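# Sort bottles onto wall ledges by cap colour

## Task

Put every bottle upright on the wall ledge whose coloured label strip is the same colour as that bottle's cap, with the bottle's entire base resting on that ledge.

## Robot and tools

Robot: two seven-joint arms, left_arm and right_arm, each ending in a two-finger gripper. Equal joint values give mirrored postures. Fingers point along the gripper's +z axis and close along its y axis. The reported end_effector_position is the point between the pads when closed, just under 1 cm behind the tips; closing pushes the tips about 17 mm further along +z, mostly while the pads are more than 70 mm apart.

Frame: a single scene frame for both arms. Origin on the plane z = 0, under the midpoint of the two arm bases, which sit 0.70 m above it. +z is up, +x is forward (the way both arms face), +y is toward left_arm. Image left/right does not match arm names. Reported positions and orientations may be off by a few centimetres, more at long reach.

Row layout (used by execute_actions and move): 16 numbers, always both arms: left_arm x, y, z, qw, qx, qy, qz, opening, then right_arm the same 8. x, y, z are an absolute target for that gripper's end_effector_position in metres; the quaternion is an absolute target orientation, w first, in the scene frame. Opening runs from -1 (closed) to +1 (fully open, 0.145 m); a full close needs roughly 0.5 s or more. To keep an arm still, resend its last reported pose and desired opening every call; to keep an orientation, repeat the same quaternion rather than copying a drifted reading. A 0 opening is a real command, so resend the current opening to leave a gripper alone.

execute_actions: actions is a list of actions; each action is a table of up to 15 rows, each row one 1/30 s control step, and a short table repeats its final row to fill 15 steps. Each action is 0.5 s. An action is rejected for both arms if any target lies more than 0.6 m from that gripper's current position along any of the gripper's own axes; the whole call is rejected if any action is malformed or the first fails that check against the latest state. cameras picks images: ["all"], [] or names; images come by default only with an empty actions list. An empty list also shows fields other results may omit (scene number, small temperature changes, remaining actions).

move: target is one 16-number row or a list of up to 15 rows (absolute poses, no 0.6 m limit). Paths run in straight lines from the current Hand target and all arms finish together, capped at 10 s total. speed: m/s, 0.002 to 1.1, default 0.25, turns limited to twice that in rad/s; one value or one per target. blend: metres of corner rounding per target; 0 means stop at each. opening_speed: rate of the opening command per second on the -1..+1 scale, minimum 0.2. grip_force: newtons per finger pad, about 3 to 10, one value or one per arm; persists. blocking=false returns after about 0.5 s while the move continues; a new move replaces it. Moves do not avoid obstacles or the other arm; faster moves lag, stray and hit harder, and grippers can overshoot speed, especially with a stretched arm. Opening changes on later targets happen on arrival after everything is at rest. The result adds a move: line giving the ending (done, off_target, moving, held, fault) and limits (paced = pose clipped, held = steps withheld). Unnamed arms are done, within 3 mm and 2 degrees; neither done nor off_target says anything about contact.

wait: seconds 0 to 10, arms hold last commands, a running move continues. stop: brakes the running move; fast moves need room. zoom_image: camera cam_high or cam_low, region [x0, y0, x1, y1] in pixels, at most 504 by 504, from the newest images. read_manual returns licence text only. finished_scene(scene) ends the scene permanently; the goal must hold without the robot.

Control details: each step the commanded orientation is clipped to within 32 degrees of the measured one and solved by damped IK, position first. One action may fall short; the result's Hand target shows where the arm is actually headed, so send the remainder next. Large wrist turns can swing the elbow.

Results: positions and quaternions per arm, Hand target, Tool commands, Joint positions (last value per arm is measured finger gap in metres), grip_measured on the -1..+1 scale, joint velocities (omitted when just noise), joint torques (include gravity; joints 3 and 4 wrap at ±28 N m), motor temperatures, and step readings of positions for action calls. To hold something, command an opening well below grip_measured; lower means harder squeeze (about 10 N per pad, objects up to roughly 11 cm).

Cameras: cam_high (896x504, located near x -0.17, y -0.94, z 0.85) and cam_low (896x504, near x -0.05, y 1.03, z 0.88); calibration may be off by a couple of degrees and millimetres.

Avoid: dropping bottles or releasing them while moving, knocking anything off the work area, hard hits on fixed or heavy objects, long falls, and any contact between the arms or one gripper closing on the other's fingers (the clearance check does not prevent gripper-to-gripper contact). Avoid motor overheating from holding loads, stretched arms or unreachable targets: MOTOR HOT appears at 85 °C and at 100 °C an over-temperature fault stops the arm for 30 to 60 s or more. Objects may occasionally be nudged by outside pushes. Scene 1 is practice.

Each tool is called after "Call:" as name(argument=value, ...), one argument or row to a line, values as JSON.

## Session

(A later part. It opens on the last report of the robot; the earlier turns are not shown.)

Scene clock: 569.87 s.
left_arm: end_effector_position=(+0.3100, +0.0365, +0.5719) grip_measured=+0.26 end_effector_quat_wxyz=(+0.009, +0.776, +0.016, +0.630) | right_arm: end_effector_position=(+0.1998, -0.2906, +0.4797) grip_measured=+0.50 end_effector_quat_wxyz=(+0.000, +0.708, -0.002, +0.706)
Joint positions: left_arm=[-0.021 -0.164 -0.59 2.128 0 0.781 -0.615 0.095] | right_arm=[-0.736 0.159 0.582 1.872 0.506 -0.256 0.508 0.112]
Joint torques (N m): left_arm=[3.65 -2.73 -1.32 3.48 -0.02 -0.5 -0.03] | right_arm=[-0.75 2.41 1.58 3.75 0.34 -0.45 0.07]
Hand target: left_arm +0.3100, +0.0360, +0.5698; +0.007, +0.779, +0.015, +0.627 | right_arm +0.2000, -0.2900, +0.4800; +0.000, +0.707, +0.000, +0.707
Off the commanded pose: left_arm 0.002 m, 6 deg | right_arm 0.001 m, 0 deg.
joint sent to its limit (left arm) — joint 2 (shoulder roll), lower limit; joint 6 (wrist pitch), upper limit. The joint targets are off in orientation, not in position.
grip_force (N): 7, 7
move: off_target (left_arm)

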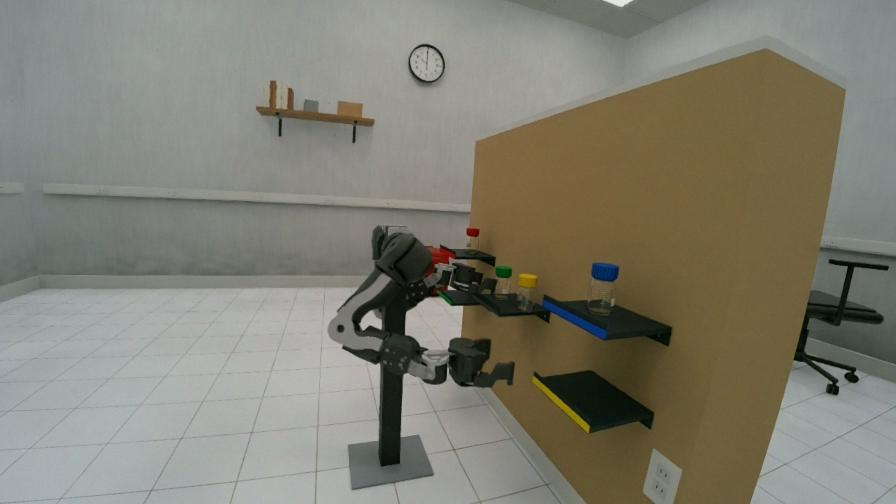

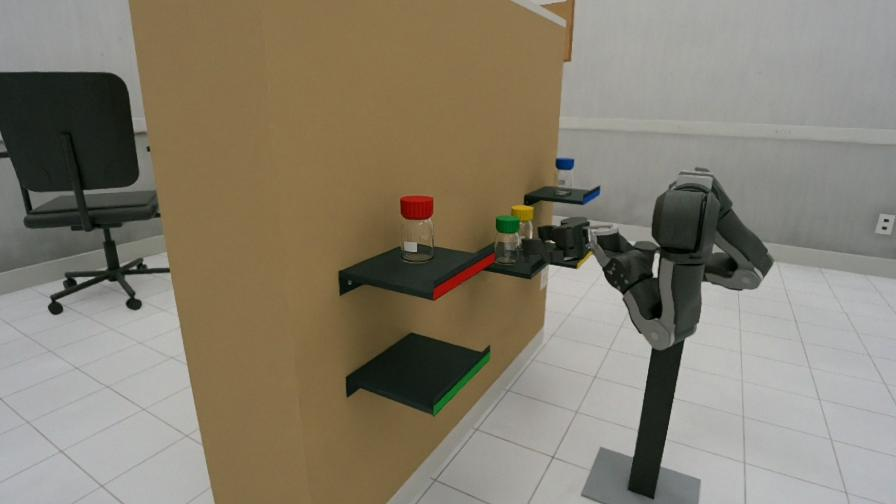

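Call:
move(
  target=[
    [0.35,0.038,0.562,0,0.809,0,0.5878,0.26,0.2,-0.29,0.48,0,0.7071,0,0.7071,0.5],
    [0.375,0.038,0.558,0,0.809,0,0.5878,0.26,0.2,-0.29,0.48,0,0.7071,0,0.7071,0.5],
  ],
  speed=0.06,
  blend=[0.01,0],
  cameras=["all"],
)

Call:
zoom_image(
  camera="cam_high",
  region=[450, 240, 550, 340],
)

Call:
zoom_image(
  camera="cam_low",
  region=[470, 190, 590, 290],
)

Scene clock: 586.47 s.
left_arm: end_effector_position=(+0.3745, +0.0382, +0.5595) grip_measured=+0.26 end_effector_quat_wxyz=(-0.001, +0.808, +0.001, +0.589) | right_arm: end_effector_position=(+0.1998, -0.2906, +0.4797) grip_measured=+0.50 end_effector_quat_wxyz=(+0.000, +0.708, -0.002, +0.706)
Joint positions: left_arm=[0.412 0.055 -0.645 1.847 0.636 0.759 -0.959 0.095] | right_arm=[-0.736 0.159 0.582 1.872 0.506 -0.256 0.508 0.112]
Joint torques (N m): left_arm=[6.82 -1.36 0.65 3.69 -0.11 -0.47 0.24] | right_arm=[-0.67 2.41 1.55 3.77 0.35 -0.46 0.06]
Hand target: left_arm +0.3750, +0.0381, +0.5580; +0.000, +0.809, +0.000, +0.588 | right_arm +0.2000, -0.2900, +0.4800; +0.000, +0.707, +0.000, +0.707
Off the commanded pose: left_arm 0.002 m, 0 deg | right_arm 0.001 m, 0 deg.
grip_force (N): 7, 7
move: done

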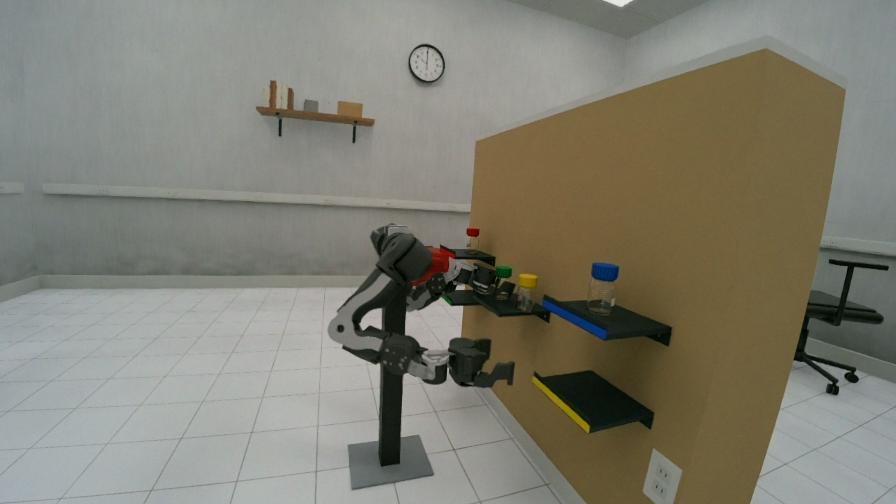

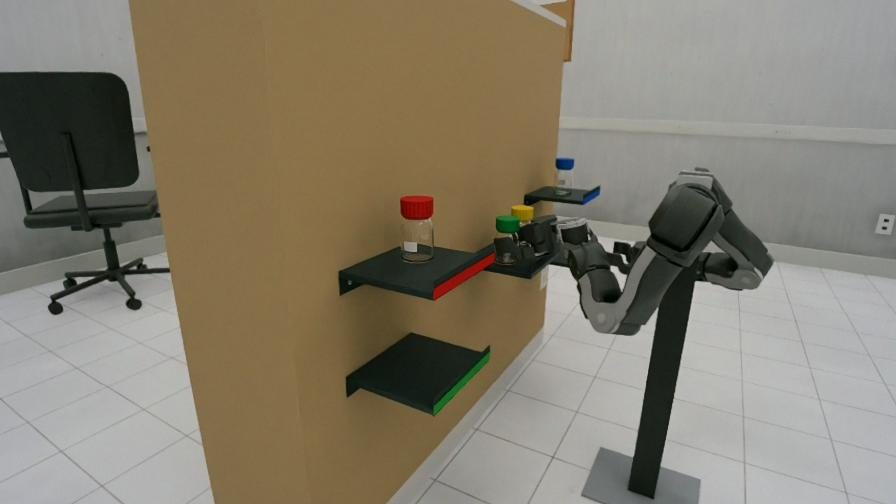

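Scaled by 5.040 from the camera's 896x504 image, which has a finer 1280x720 frame.

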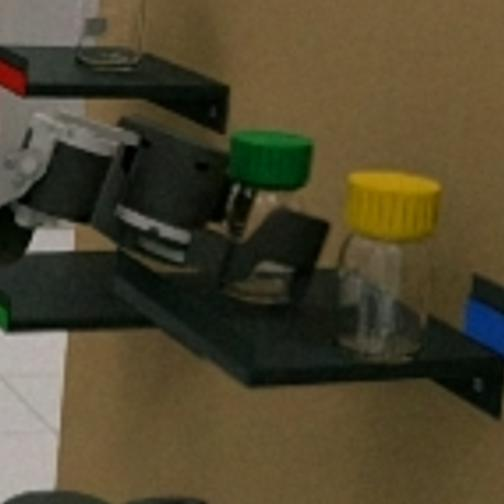

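Scaled by 4.200 from the camera's 896x504 image, which has a finer 1280x720 frame.

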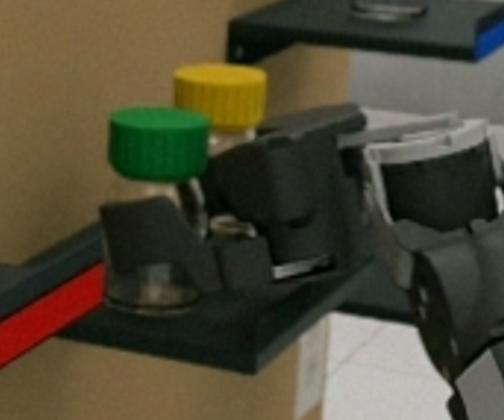

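Call:
move(
  target=[
    [0.377,0.038,0.558,0,0.809,0,0.5878,-0.9,0.2,-0.29,0.48,0,0.7071,0,0.7071,0.5],
  ],
  speed=0.06,
  opening_speed=0.8,
  cameras=["all"],
)

Call:
zoom_image(
  camera="cam_high",
  region=[450, 240, 550, 340],
)

Call:
zoom_image(
  camera="cam_low",
  region=[470, 190, 590, 290],
)

Scene clock: 594.80 s.
left_arm: end_effector_position=(+0.3762, +0.0382, +0.5596) grip_measured=-0.24 end_effector_quat_wxyz=(-0.001, +0.808, +0.001, +0.589) | right_arm: end_effector_position=(+0.1998, -0.2906, +0.4797) grip_measured=+0.50 end_effector_quat_wxyz=(+0.000, +0.708, -0.002, +0.706)
Joint positions: left_arm=[0.418 0.055 -0.643 1.839 0.637 0.756 -0.955 0.058] | right_arm=[-0.736 0.159 0.582 1.872 0.506 -0.256 0.508 0.112]
Joint torques (N m): left_arm=[7.13 -1.49 0.66 3.4 -0.12 -0.48 0.23] | right_arm=[-0.67 2.47 1.55 3.79 0.34 -0.48 0.04]
Hand target: left_arm +0.3770, +0.0379, +0.5580; +0.000, +0.809, +0.000, +0.588 | right_arm +0.2000, -0.2900, +0.4800; +0.000, +0.707, +0.000, +0.707
Off the commanded pose: left_arm 0.002 m, 0 deg | right_arm 0.001 m, 0 deg.
grip_force (N): 7, 7
move: done

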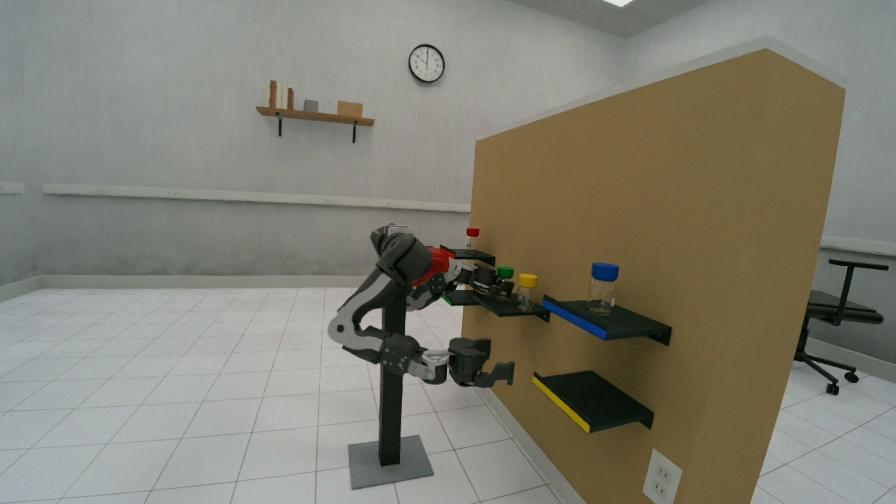

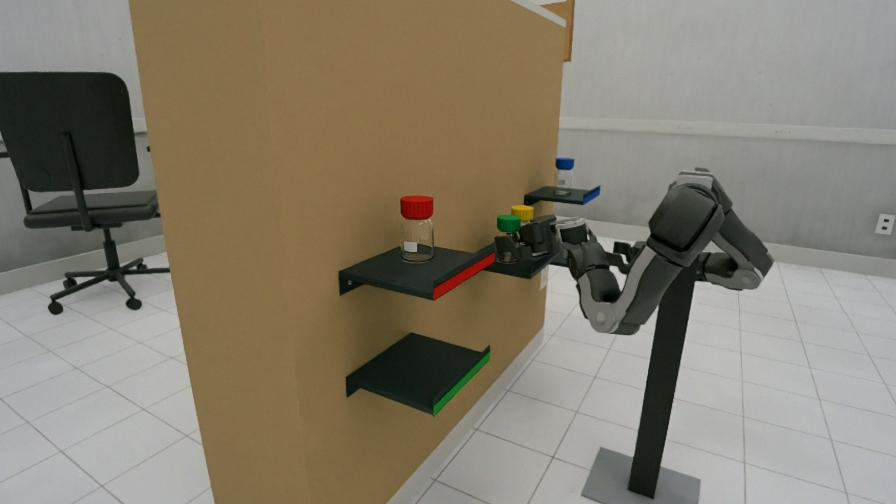

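Scaled by 5.040 from the camera's 896x504 image, which has a finer 1280x720 frame.

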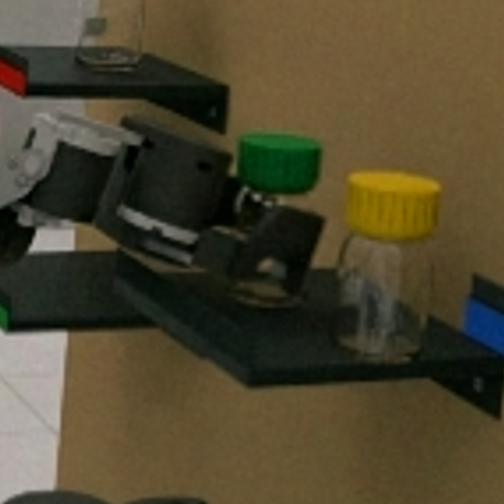

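Scaled by 4.200 from the camera's 896x504 image, which has a finer 1280x720 frame.

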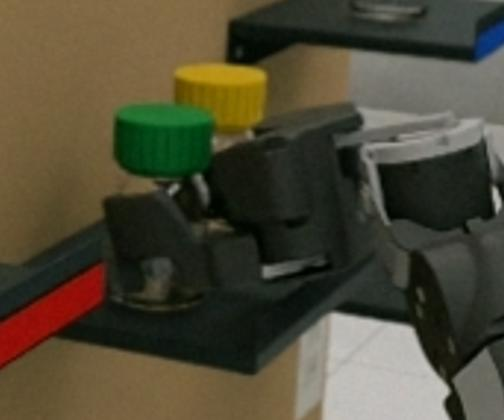

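Call:
move(
  target=[
    [0.377,0.038,0.605,0,0.809,0,0.5878,-0.9,0.2,-0.29,0.48,0,0.7071,0,0.7071,0.5],
    [0.27,0.06,0.62,0,0.809,0,0.5878,-0.9,0.2,-0.29,0.48,0,0.7071,0,0.7071,0.5],
    [0.25,0.21,0.55,-0.0767,0.8021,0.1056,0.5828,-0.9,0.2,-0.29,0.48,0,0.7071,0,0.7071,0.5],
    [0.26,0.32,0.495,-0.0767,0.8021,0.1056,0.5828,-0.9,0.2,-0.29,0.48,0,0.7071,0,0.7071,0.5],
  ],
  speed=0.15,
  blend=[0.005,0.03,0.03,0],
  cameras=["all"],
)

Call:
zoom_image(
  camera="cam_low",
  region=[330, 210, 570, 430],
)

Scene clock: 606.23 s.
left_arm: end_effector_position=(+0.2588, +0.3206, +0.4923) grip_measured=-0.24 end_effector_quat_wxyz=(-0.080, +0.806, +0.104, +0.577) | right_arm: end_effector_position=(+0.1998, -0.2906, +0.4797) grip_measured=+0.50 end_effector_quat_wxyz=(+0.000, +0.708, -0.002, +0.706)
Joint positions: left_arm=[-0.936 1.243 0.206 2.051 1.194 -0.272 -0.635 0.058] | right_arm=[-0.736 0.159 0.582 1.872 0.506 -0.256 0.508 0.112]
Joint torques (N m): left_arm=[2.33 3.02 3.02 3.12 -0.24 -0.81 0.25] | right_arm=[-0.67 2.44 1.44 3.7 0.34 -0.47 0.06]
Hand target: left_arm +0.2600, +0.3200, +0.4950; -0.077, +0.802, +0.106, +0.583 | right_arm +0.2000, -0.2900, +0.4800; +0.000, +0.707, +0.000, +0.707
Off the commanded pose: left_arm 0.003 m, 1 deg | right_arm 0.001 m, 0 deg.
grip_force (N): 7, 7
move: done

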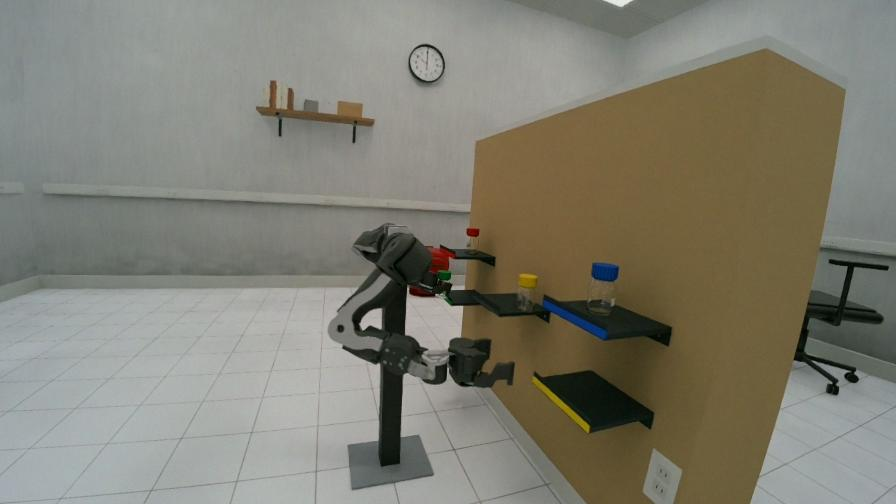

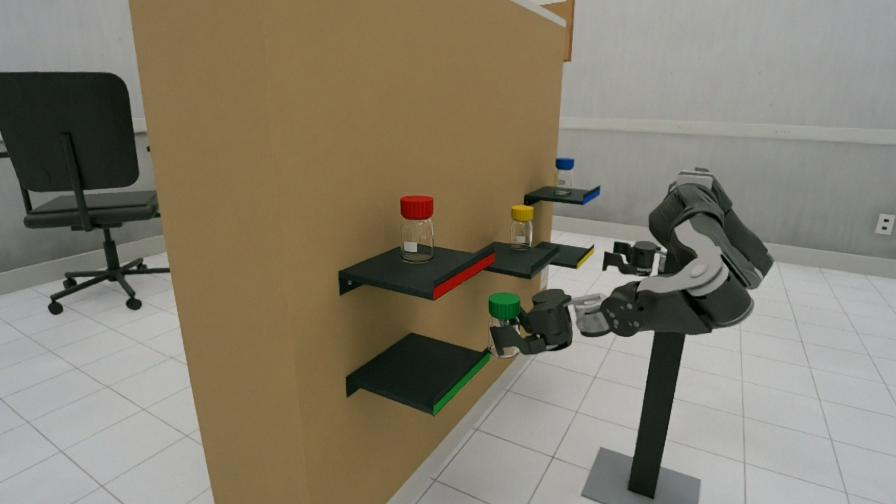

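Scaled by 2.100 from the camera's 896x504 image, which has a finer 1280x720 frame.

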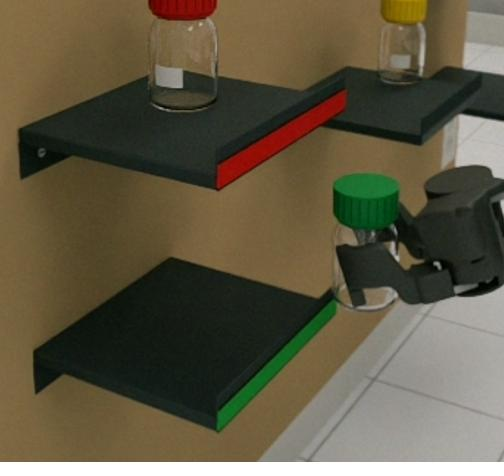

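Call:
move(
  target=[
    [0.3,0.335,0.497,-0.0767,0.8021,0.1056,0.5828,-0.9,0.2,-0.29,0.48,0,0.7071,0,0.7071,0.5],
  ],
  speed=0.08,
)

Call:
move(
  target=[
    [0.345,0.355,0.497,-0.0767,0.8021,0.1056,0.5828,-0.9,0.2,-0.29,0.48,0,0.7071,0,0.7071,0.5],
  ],
  speed=0.08,
  cameras=["all"],
)

Scene clock: 615.53 s.
left_arm: end_effector_position=(+0.2998, +0.3354, +0.4971) grip_measured=-0.24 end_effector_quat_wxyz=(-0.079, +0.803, +0.106, +0.581) | right_arm: end_effector_position=(+0.1998, -0.2906, +0.4797) grip_measured=+0.50 end_effector_quat_wxyz=(+0.000, +0.708, -0.002, +0.706)
Joint positions: left_arm=[-0.517 1.29 -0.066 1.896 1.291 -0.195 -0.575 0.058] | right_arm=[-0.736 0.159 0.582 1.872 0.506 -0.256 0.508 0.112]
Joint torques (N m): left_arm=[3.68 5 2.39 2 -0.21 -0.69 0.25] | right_arm=[-0.86 2.39 1.54 3.77 0.32 -0.46 0.06]
Hand target: left_arm +0.3000, +0.3350, +0.4970; -0.077, +0.802, +0.106, +0.583 | right_arm +0.2000, -0.2900, +0.4800; +0.000, +0.707, +0.000, +0.707
Off the commanded pose: left_arm 0.001 m, 0 deg | right_arm 0.001 m, 0 deg.
grip_force (N): 7, 7
move: done

Scene clock: 616.50 s.
left_arm: end_effector_position=(+0.3445, +0.3559, +0.4970) grip_measured=-0.24 end_effector_quat_wxyz=(-0.079, +0.803, +0.107, +0.581) | right_arm: end_effector_position=(+0.1998, -0.2906, +0.4797) grip_measured=+0.50 end_effector_quat_wxyz=(+0.000, +0.708, -0.002, +0.706)
Joint positions: left_arm=[-0.079 1.177 -0.285 1.663 1.266 -0.016 -0.447 0.058] | right_arm=[-0.736 0.159 0.582 1.872 0.506 -0.256 0.508 0.112]
Joint torques (N m): left_arm=[5 6.03 2.66 2.15 -0.22 -0.73 0.23] | right_arm=[-0.8 2.44 1.54 3.77 0.35 -0.45 0.06]
Hand target: left_arm +0.3449, +0.3550, +0.4969; -0.077, +0.802, +0.106, +0.583 | right_arm +0.2000, -0.2900, +0.4800; +0.000, +0.707, +0.000, +0.707
Off the commanded pose: left_arm 0.001 m, 0 deg | right_arm 0.001 m, 0 deg.
grip_force (N): 7, 7
move: done

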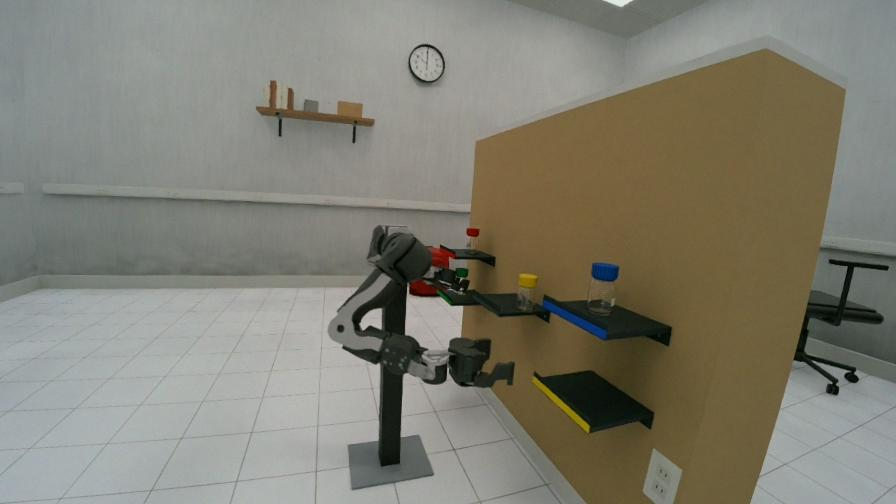

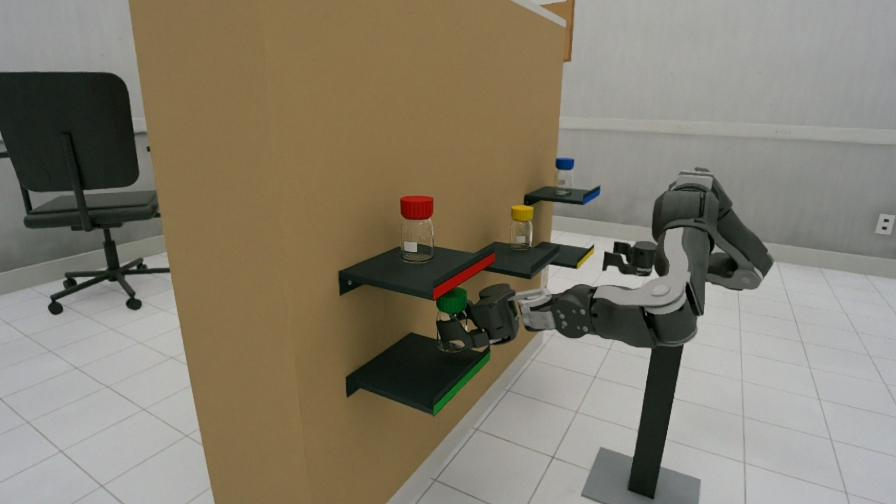

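Good. Go in and set down.

Call:
move(
  target=[
    [0.38,0.365,0.492,-0.0767,0.8021,0.1056,0.5828,-0.9,0.2,-0.29,0.48,0,0.7071,0,0.7071,0.5],
    [0.38,0.365,0.472,-0.0767,0.8021,0.1056,0.5828,-0.9,0.2,-0.29,0.48,0,0.7071,0,0.7071,0.5],
    [0.38,0.365,0.457,-0.0767,0.8021,0.1056,0.5828,-0.9,0.2,-0.29,0.48,0,0.7071,0,0.7071,0.5],
  ],
  speed=[0.08,0.08,0.03],
  cameras=["all"],
)

Call:
zoom_image(
  camera="cam_low",
  region=[330, 250, 530, 430],
)

Scene clock: 627.80 s.
left_arm: end_effector_position=(+0.3832, +0.3682, +0.4695) grip_measured=-0.24 end_effector_quat_wxyz=(-0.081, +0.789, +0.106, +0.600) | right_arm: end_effector_position=(+0.1998, -0.2906, +0.4797) grip_measured=+0.50 end_effector_quat_wxyz=(+0.000, +0.708, -0.002, +0.706)
Joint positions: left_arm=[0.206 0.975 -0.447 1.335 1.108 -0.035 -0.299 0.058] | right_arm=[-0.736 0.159 0.582 1.872 0.506 -0.256 0.508 0.112]
Joint torques (N m): left_arm=[4.5 4.68 0.73 1.51 0.24 0.05 0.24] | right_arm=[-0.78 2.28 1.55 3.82 0.35 -0.44 0.04]
Hand target: left_arm +0.3797, +0.3649, +0.4572; -0.077, +0.802, +0.106, +0.583 | right_arm +0.2000, -0.2900, +0.4800; +0.000, +0.707, +0.000, +0.707
Off the commanded pose: left_arm 0.013 m, 2 deg | right_arm 0.001 m, 0 deg.
grip_force (N): 7, 7
move: off_target (left_arm)

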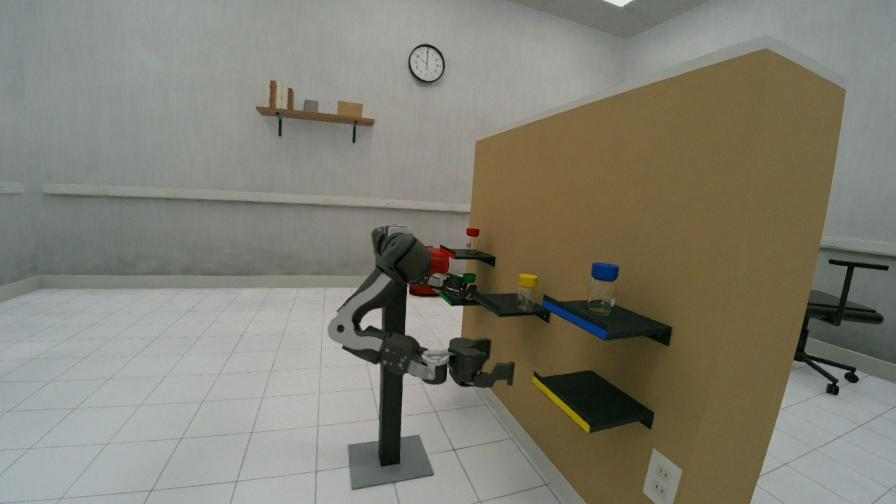

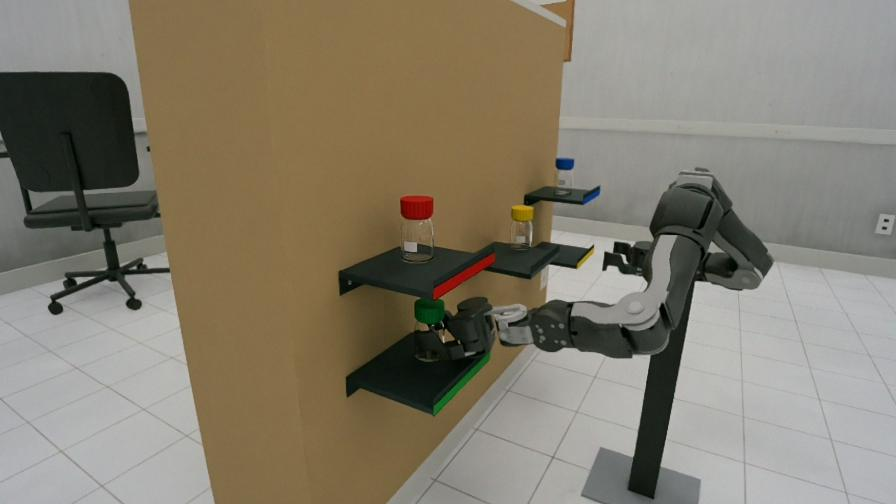

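Scaled by 2.520 from the camera's 896x504 image, which has a finer 1280x720 frame.

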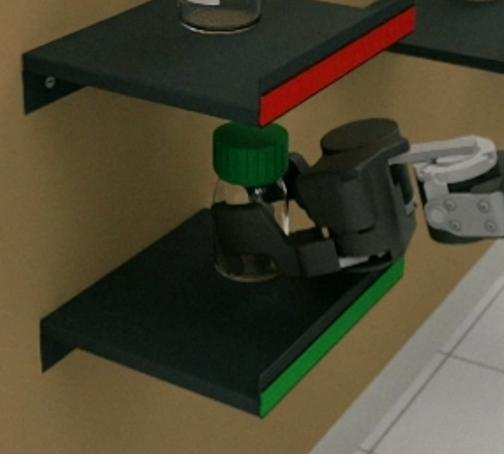

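Call:
move(
  target=[
    [0.381,0.366,0.468,-0.0767,0.8021,0.1056,0.5828,-0.9,0.2,-0.29,0.48,0,0.7071,0,0.7071,0.5],
    [0.381,0.366,0.468,-0.0767,0.8021,0.1056,0.5828,0.4,0.2,-0.29,0.48,0,0.7071,0,0.7071,0.5],
    [0.31,0.347,0.479,-0.0767,0.8021,0.1056,0.5828,0.4,0.2,-0.29,0.48,0,0.7071,0,0.7071,0.5],
    [0.25,0.33,0.5,-0.0767,0.8021,0.1056,0.5828,0.4,0.2,-0.25,0.56,0,0.7071,0,0.7071,0.26],
  ],
  speed=0.1,
  opening_speed=0.8,
  cameras=["all"],
)

Call:
zoom_image(
  camera="cam_low",
  region=[330, 250, 530, 430],
)

Call:
zoom_image(
  camera="cam_high",
  region=[420, 210, 570, 340],
)

Scene clock: 647.97 s.
left_arm: end_effector_position=(+0.2497, +0.3309, +0.4999) grip_measured=+0.40 end_effector_quat_wxyz=(-0.078, +0.801, +0.108, +0.583) | right_arm: end_effector_position=(+0.2004, -0.2478, +0.5611) grip_measured=+0.26 end_effector_quat_wxyz=(-0.003, +0.705, +0.004, +0.709)
Joint positions: left_arm=[-1.122 1.205 0.398 2.063 1.206 -0.291 -0.569 0.105] | right_arm=[-0.861 0.101 0.611 2.337 0.511 0.024 0.357 0.095]
Joint torques (N m): left_arm=[1.07 3.26 2.62 2.82 -0.18 -0.48 0.19] | right_arm=[-1.23 1.15 2.1 3.4 0.4 -0.28 -0.12]
Hand target: left_arm +0.2500, +0.3300, +0.5000; -0.077, +0.802, +0.106, +0.583 | right_arm +0.2000, -0.2499, +0.5600; +0.000, +0.707, +0.000, +0.707
Off the commanded pose: left_arm 0.001 m, 0 deg | right_arm 0.002 m, 1 deg.
grip_force (N): 7, 7
move: done

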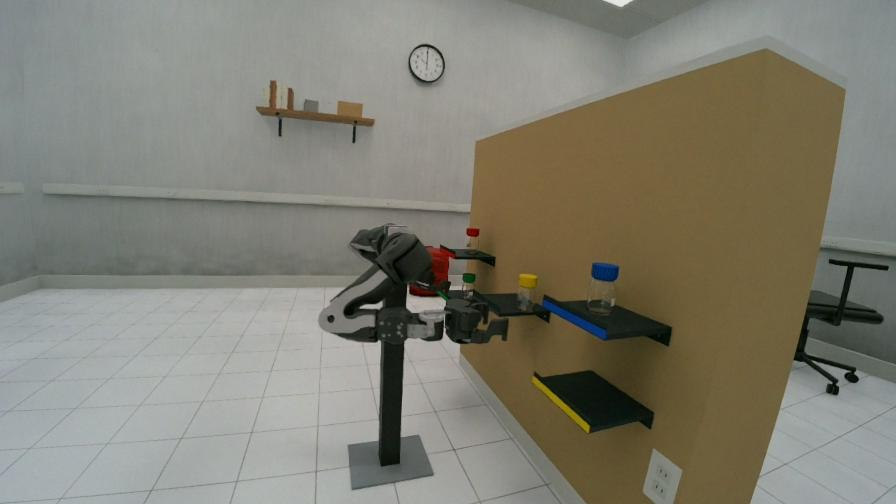

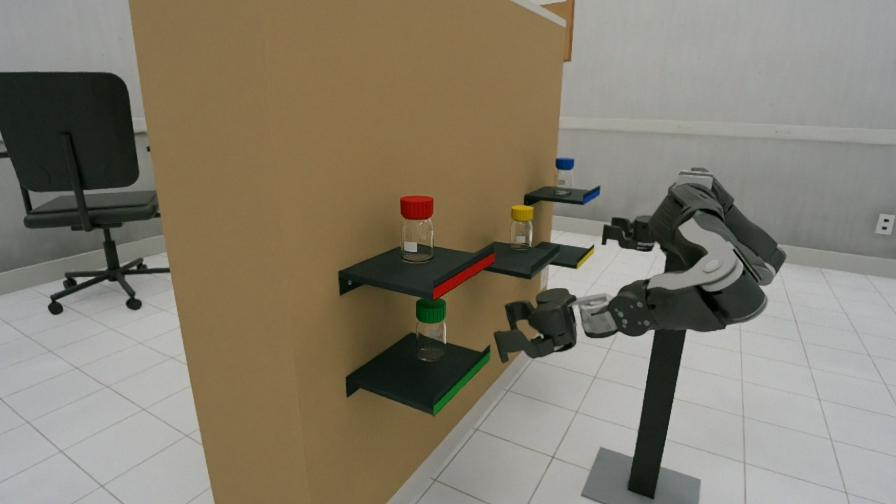

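Scaled by 2.520 from the camera's 896x504 image, which has a finer 1280x720 frame.

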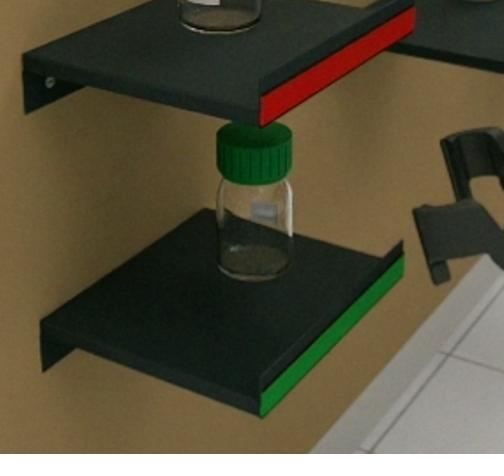

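Scaled by 3.360 from the camera's 896x504 image, which has a finer 1280x720 frame.

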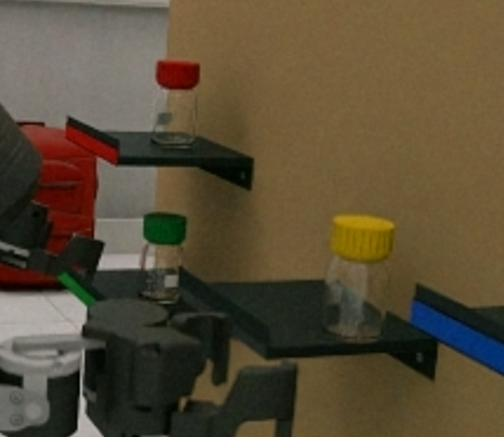

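Call:
move(
  target=[
    [0.25,0.33,0.5,-0.0767,0.8021,0.1056,0.5828,0.4,0.25,-0.1,0.585,0,0.809,0,0.5878,0.6],
    [0.25,0.33,0.5,-0.0767,0.8021,0.1056,0.5828,0.4,0.32,-0.082,0.57,0,0.809,0,0.5878,0.6],
    [0.25,0.33,0.5,-0.0767,0.8021,0.1056,0.5828,0.4,0.375,-0.082,0.56,0,0.809,0,0.5878,0.6],
  ],
  speed=[0.15,0.1,0.07],
  blend=[0.02,0.01,0],
  cameras=["all"],
)

Call:
zoom_image(
  camera="cam_high",
  region=[460, 240, 570, 350],
)

Call:
zoom_image(
  camera="cam_low",
  region=[470, 190, 590, 290],
)

Scene clock: 664.77 s.
left_arm: end_effector_position=(+0.2497, +0.3309, +0.4999) grip_measured=+0.40 end_effector_quat_wxyz=(-0.078, +0.801, +0.108, +0.583) | right_arm: end_effector_position=(+0.3752, -0.0809, +0.5613) grip_measured=+0.60 end_effector_quat_wxyz=(-0.003, +0.783, -0.003, +0.622)
Joint positions: left_arm=[-1.122 1.205 0.398 2.063 1.206 -0.291 -0.569 0.105] | right_arm=[0.171 -0.177 -0.238 1.929 -0.081 0.784 -0.23 0.119]
Joint torques (N m): left_arm=[1.07 3.26 2.62 2.82 -0.17 -0.48 0.19] | right_arm=[3.92 -2.15 -0.49 3.59 0.07 -0.38 -0.13]
Hand target: left_arm +0.2500, +0.3300, +0.5000; -0.077, +0.802, +0.106, +0.583 | right_arm +0.3751, -0.0820, +0.5598; -0.002, +0.785, -0.005, +0.620
Off the commanded pose: left_arm 0.001 m, 0 deg | right_arm 0.002 m, 5 deg.
joint sent to its limit (right arm) — joint 2 (shoulder roll), lower limit; joint 6 (wrist pitch), upper limit. The joint targets are off in orientation, not in position.
grip_force (N): 7, 7
move: off_target (right_arm)

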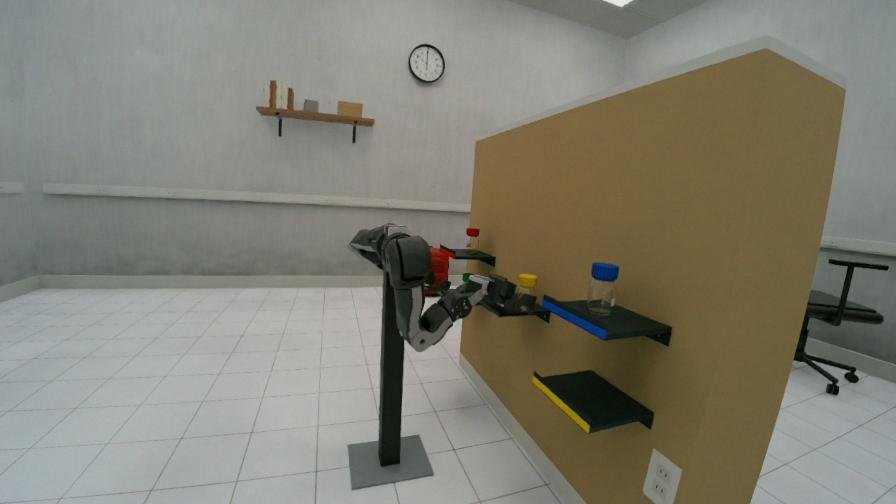

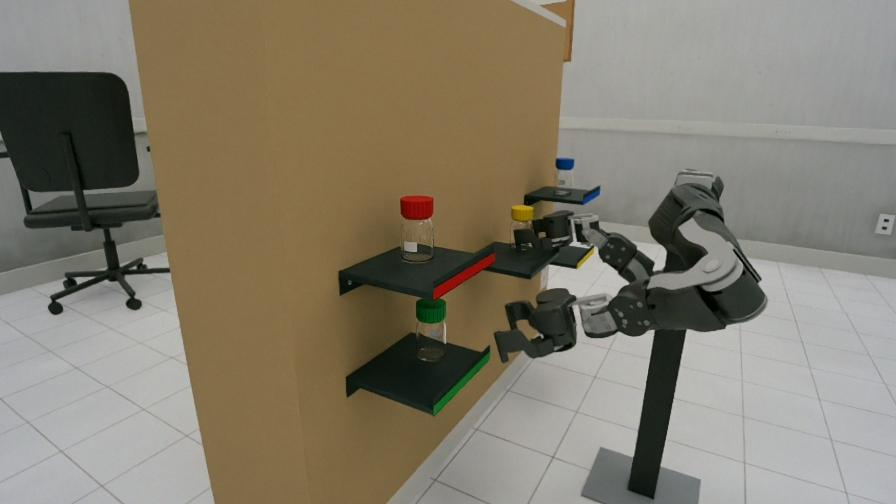

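Scaled by 4.582 from the camera's 896x504 image, which has a finer 1280x720 frame.

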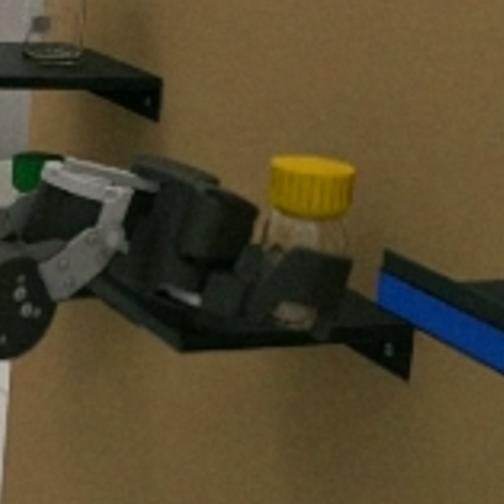

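Scaled by 4.200 from the camera's 896x504 image, which has a finer 1280x720 frame.

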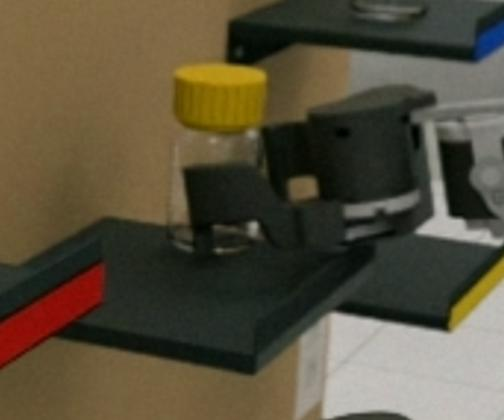

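Call:
move(
  target=[
    [0.25,0.33,0.5,-0.0767,0.8021,0.1056,0.5828,0.4,0.385,-0.08,0.559,0,0.783,0,0.622,0.6],
    [0.25,0.33,0.5,-0.0767,0.8021,0.1056,0.5828,0.4,0.385,-0.08,0.559,0,0.783,0,0.622,-0.9],
  ],
  speed=0.06,
  opening_speed=0.8,
  cameras=["all"],
)

Call:
zoom_image(
  camera="cam_high",
  region=[460, 240, 570, 350],
)

Call:
zoom_image(
  camera="cam_low",
  region=[470, 190, 590, 290],
)

Scene clock: 677.90 s.
left_arm: end_effector_position=(+0.2497, +0.3309, +0.4999) grip_measured=+0.40 end_effector_quat_wxyz=(-0.078, +0.801, +0.108, +0.583) | right_arm: end_effector_position=(+0.3844, -0.0795, +0.5595) grip_measured=-0.24 end_effector_quat_wxyz=(+0.000, +0.783, +0.000, +0.622)
Joint positions: left_arm=[-1.122 1.205 0.398 2.063 1.206 -0.291 -0.569 0.105] | right_arm=[0.206 -0.176 -0.233 1.877 -0.081 0.768 -0.23 0.058]
Joint torques (N m): left_arm=[1.07 3.26 2.61 2.82 -0.18 -0.48 0.19] | right_arm=[4.71 -1.6 -0.35 3.25 0.07 -0.53 0.09]
Hand target: left_arm +0.2500, +0.3300, +0.5000; -0.077, +0.802, +0.106, +0.583 | right_arm +0.3850, -0.0800, +0.5590; +0.000, +0.783, +0.000, +0.622
Off the commanded pose: left_arm 0.001 m, 0 deg | right_arm 0.001 m, 0 deg.
grip_force (N): 7, 7
move: done

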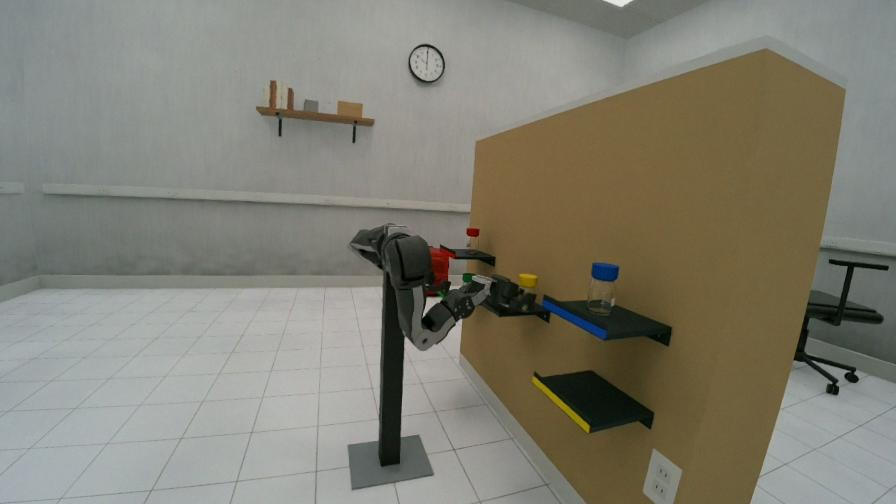

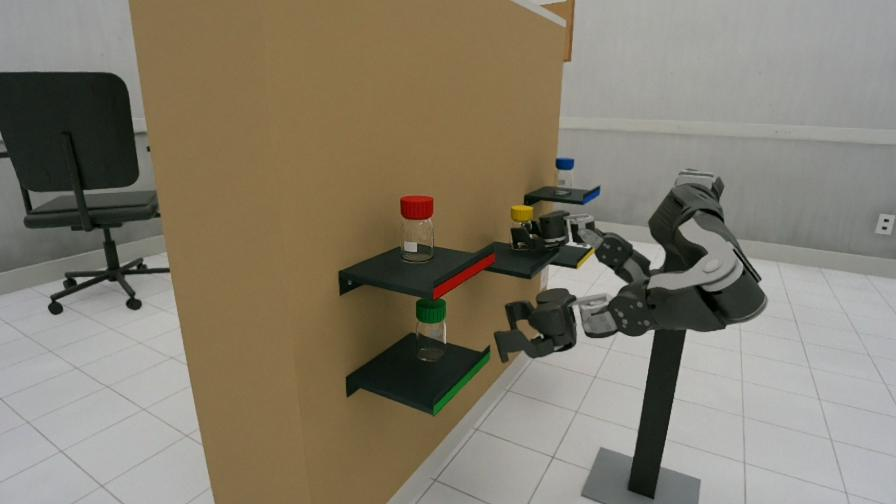

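Scaled by 4.582 from the camera's 896x504 image, which has a finer 1280x720 frame.

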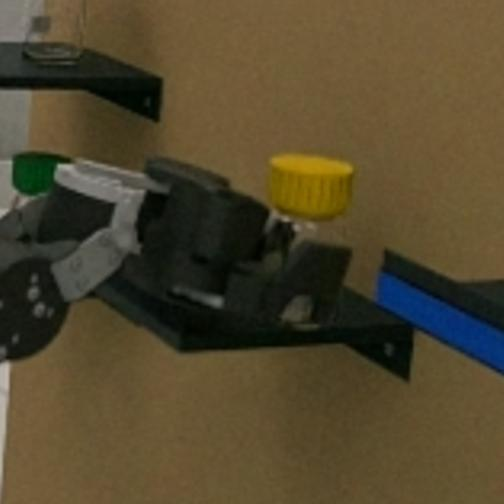

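Scaled by 4.200 from the camera's 896x504 image, which has a finer 1280x720 frame.

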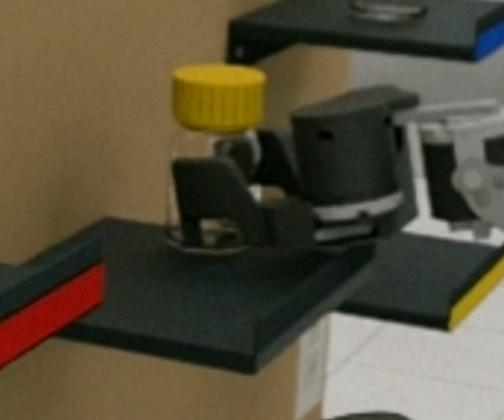

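Call:
move(
  target=[
    [0.25,0.33,0.5,-0.0767,0.8021,0.1056,0.5828,0.4,0.385,-0.08,0.605,0,0.783,0,0.622,-0.9],
    [0.25,0.33,0.5,-0.0767,0.8021,0.1056,0.5828,0.4,0.28,-0.1,0.615,0,0.783,0,0.622,-0.9],
    [0.25,0.33,0.5,-0.0767,0.8021,0.1056,0.5828,0.4,0.25,-0.22,0.56,0.0812,0.7763,-0.1022,0.6167,-0.9],
    [0.25,0.33,0.5,-0.0767,0.8021,0.1056,0.5828,0.4,0.265,-0.32,0.5,0.0812,0.7763,-0.1022,0.6167,-0.9],
    [0.25,0.33,0.5,-0.0767,0.8021,0.1056,0.5828,0.4,0.3,-0.335,0.498,0.0812,0.7763,-0.1022,0.6167,-0.9],
  ],
  speed=0.14,
  blend=[0.005,0.03,0.03,0.01,0],
  cameras=["all"],
)

Call:
zoom_image(
  camera="cam_high",
  region=[480, 270, 680, 440],
)

Scene clock: 695.50 s.
left_arm: end_effector_position=(+0.2497, +0.3309, +0.4999) grip_measured=+0.40 end_effector_quat_wxyz=(-0.078, +0.801, +0.108, +0.583) | right_arm: end_effector_position=(+0.2992, -0.3362, +0.4966) grip_measured=-0.24 end_effector_quat_wxyz=(+0.082, +0.778, -0.105, +0.614)
Joint positions: left_arm=[-1.122 1.205 0.398 2.063 1.206 -0.291 -0.569 0.105] | right_arm=[-0.237 0.28 0.513 1.865 0.334 0.436 0.131 0.058]
Joint torques (N m): left_arm=[1.07 3.26 2.62 2.82 -0.18 -0.48 0.19] | right_arm=[2.2 3.86 0.87 4.41 0.15 -0.58 0.09]
Hand target: left_arm +0.2500, +0.3300, +0.5000; -0.077, +0.802, +0.106, +0.583 | right_arm +0.3000, -0.3350, +0.4980; +0.081, +0.776, -0.102, +0.617
Off the commanded pose: left_arm 0.001 m, 0 deg | right_arm 0.002 m, 0 deg.
grip_force (N): 7, 7
move: done

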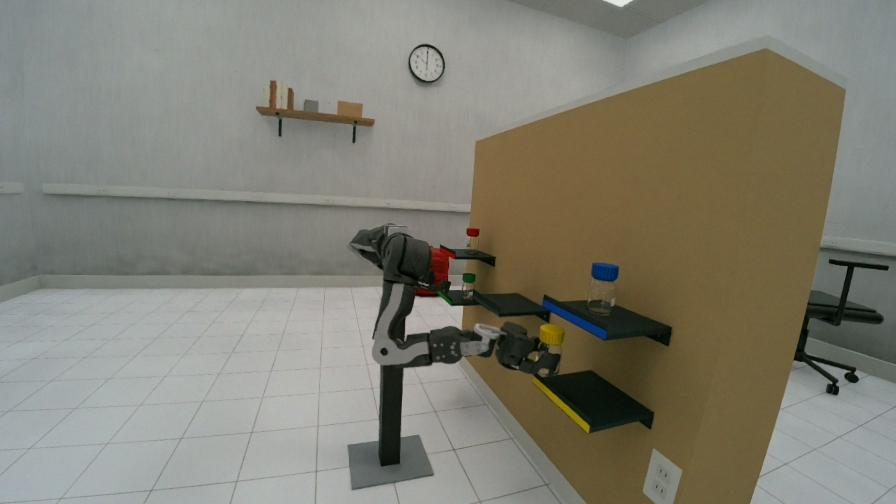

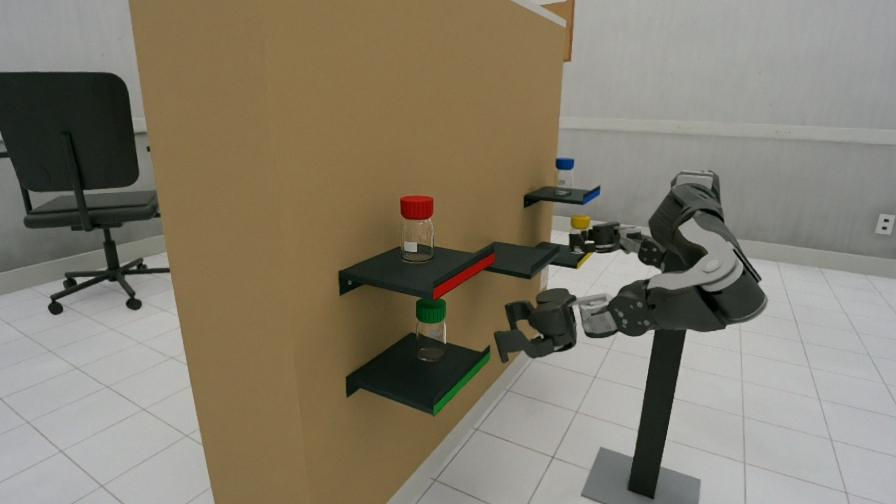

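Scaled by 2.520 from the camera's 896x504 image, which has a finer 1280x720 frame.

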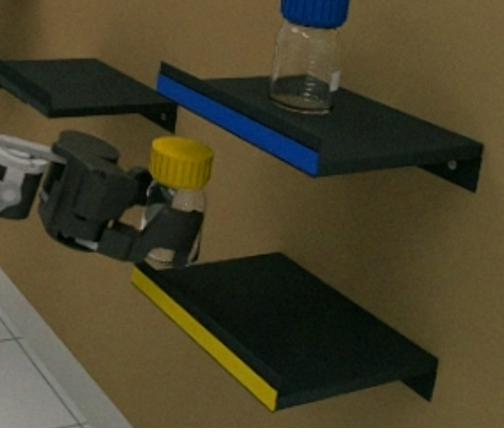

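Call:
move(
  target=[
    [0.25,0.33,0.5,-0.0767,0.8021,0.1056,0.5828,0.4,0.345,-0.36,0.498,0.0812,0.7763,-0.1022,0.6167,-0.9],
    [0.25,0.33,0.5,-0.0767,0.8021,0.1056,0.5828,0.4,0.388,-0.378,0.49,0.0812,0.7763,-0.1022,0.6167,-0.9],
  ],
  speed=0.08,
  blend=[0.01,0],
  cameras=["all"],
)

Call:
zoom_image(
  camera="cam_high",
  region=[480, 270, 680, 440],
)

Scene clock: 706.60 s.
left_arm: end_effector_position=(+0.2497, +0.3309, +0.4999) grip_measured=+0.40 end_effector_quat_wxyz=(-0.078, +0.801, +0.108, +0.583) | right_arm: end_effector_position=(+0.3869, -0.3786, +0.4874) grip_measured=-0.24 end_effector_quat_wxyz=(+0.081, +0.780, -0.106, +0.612)
Joint positions: left_arm=[-1.122 1.205 0.398 2.063 1.206 -0.291 -0.569 0.105] | right_arm=[0.197 0.444 0.36 1.333 0.297 0.352 0.167 0.058]
Joint torques (N m): left_arm=[1.07 3.26 2.61 2.82 -0.18 -0.48 0.19] | right_arm=[4.71 5.82 1.01 4.08 0.19 -0.79 0.19]
Hand target: left_arm +0.2500, +0.3300, +0.5000; -0.077, +0.802, +0.106, +0.583 | right_arm +0.3880, -0.3780, +0.4900; +0.081, +0.776, -0.102, +0.617
Off the commanded pose: left_arm 0.001 m, 0 deg | right_arm 0.003 m, 1 deg.
grip_force (N): 7, 7
move: done

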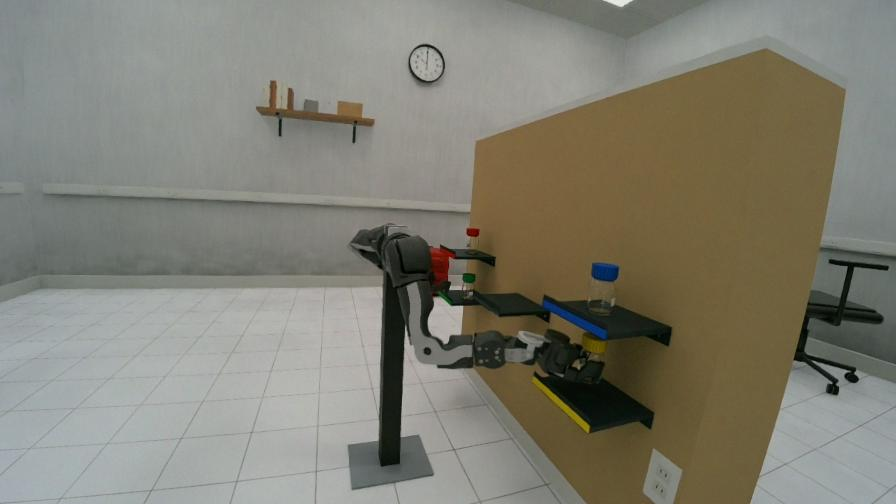

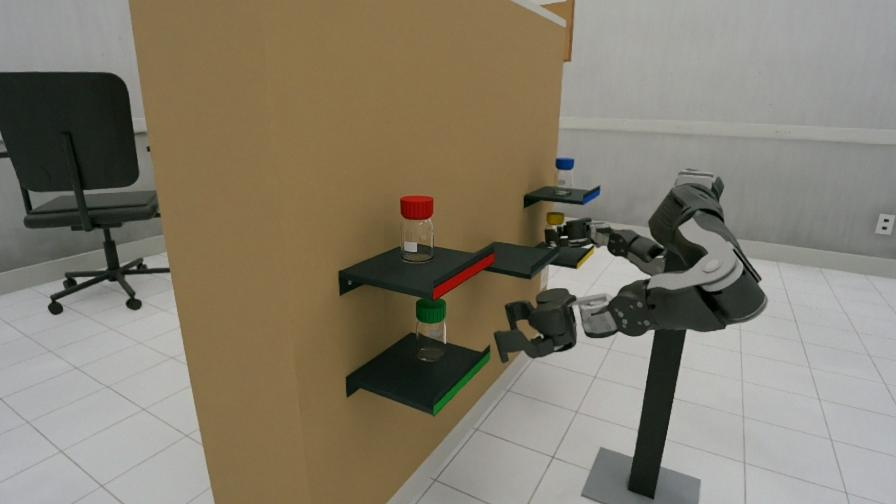

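Scaled by 2.520 from the camera's 896x504 image, which has a finer 1280x720 frame.

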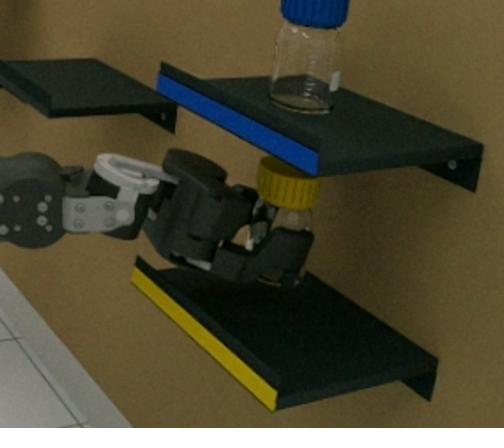

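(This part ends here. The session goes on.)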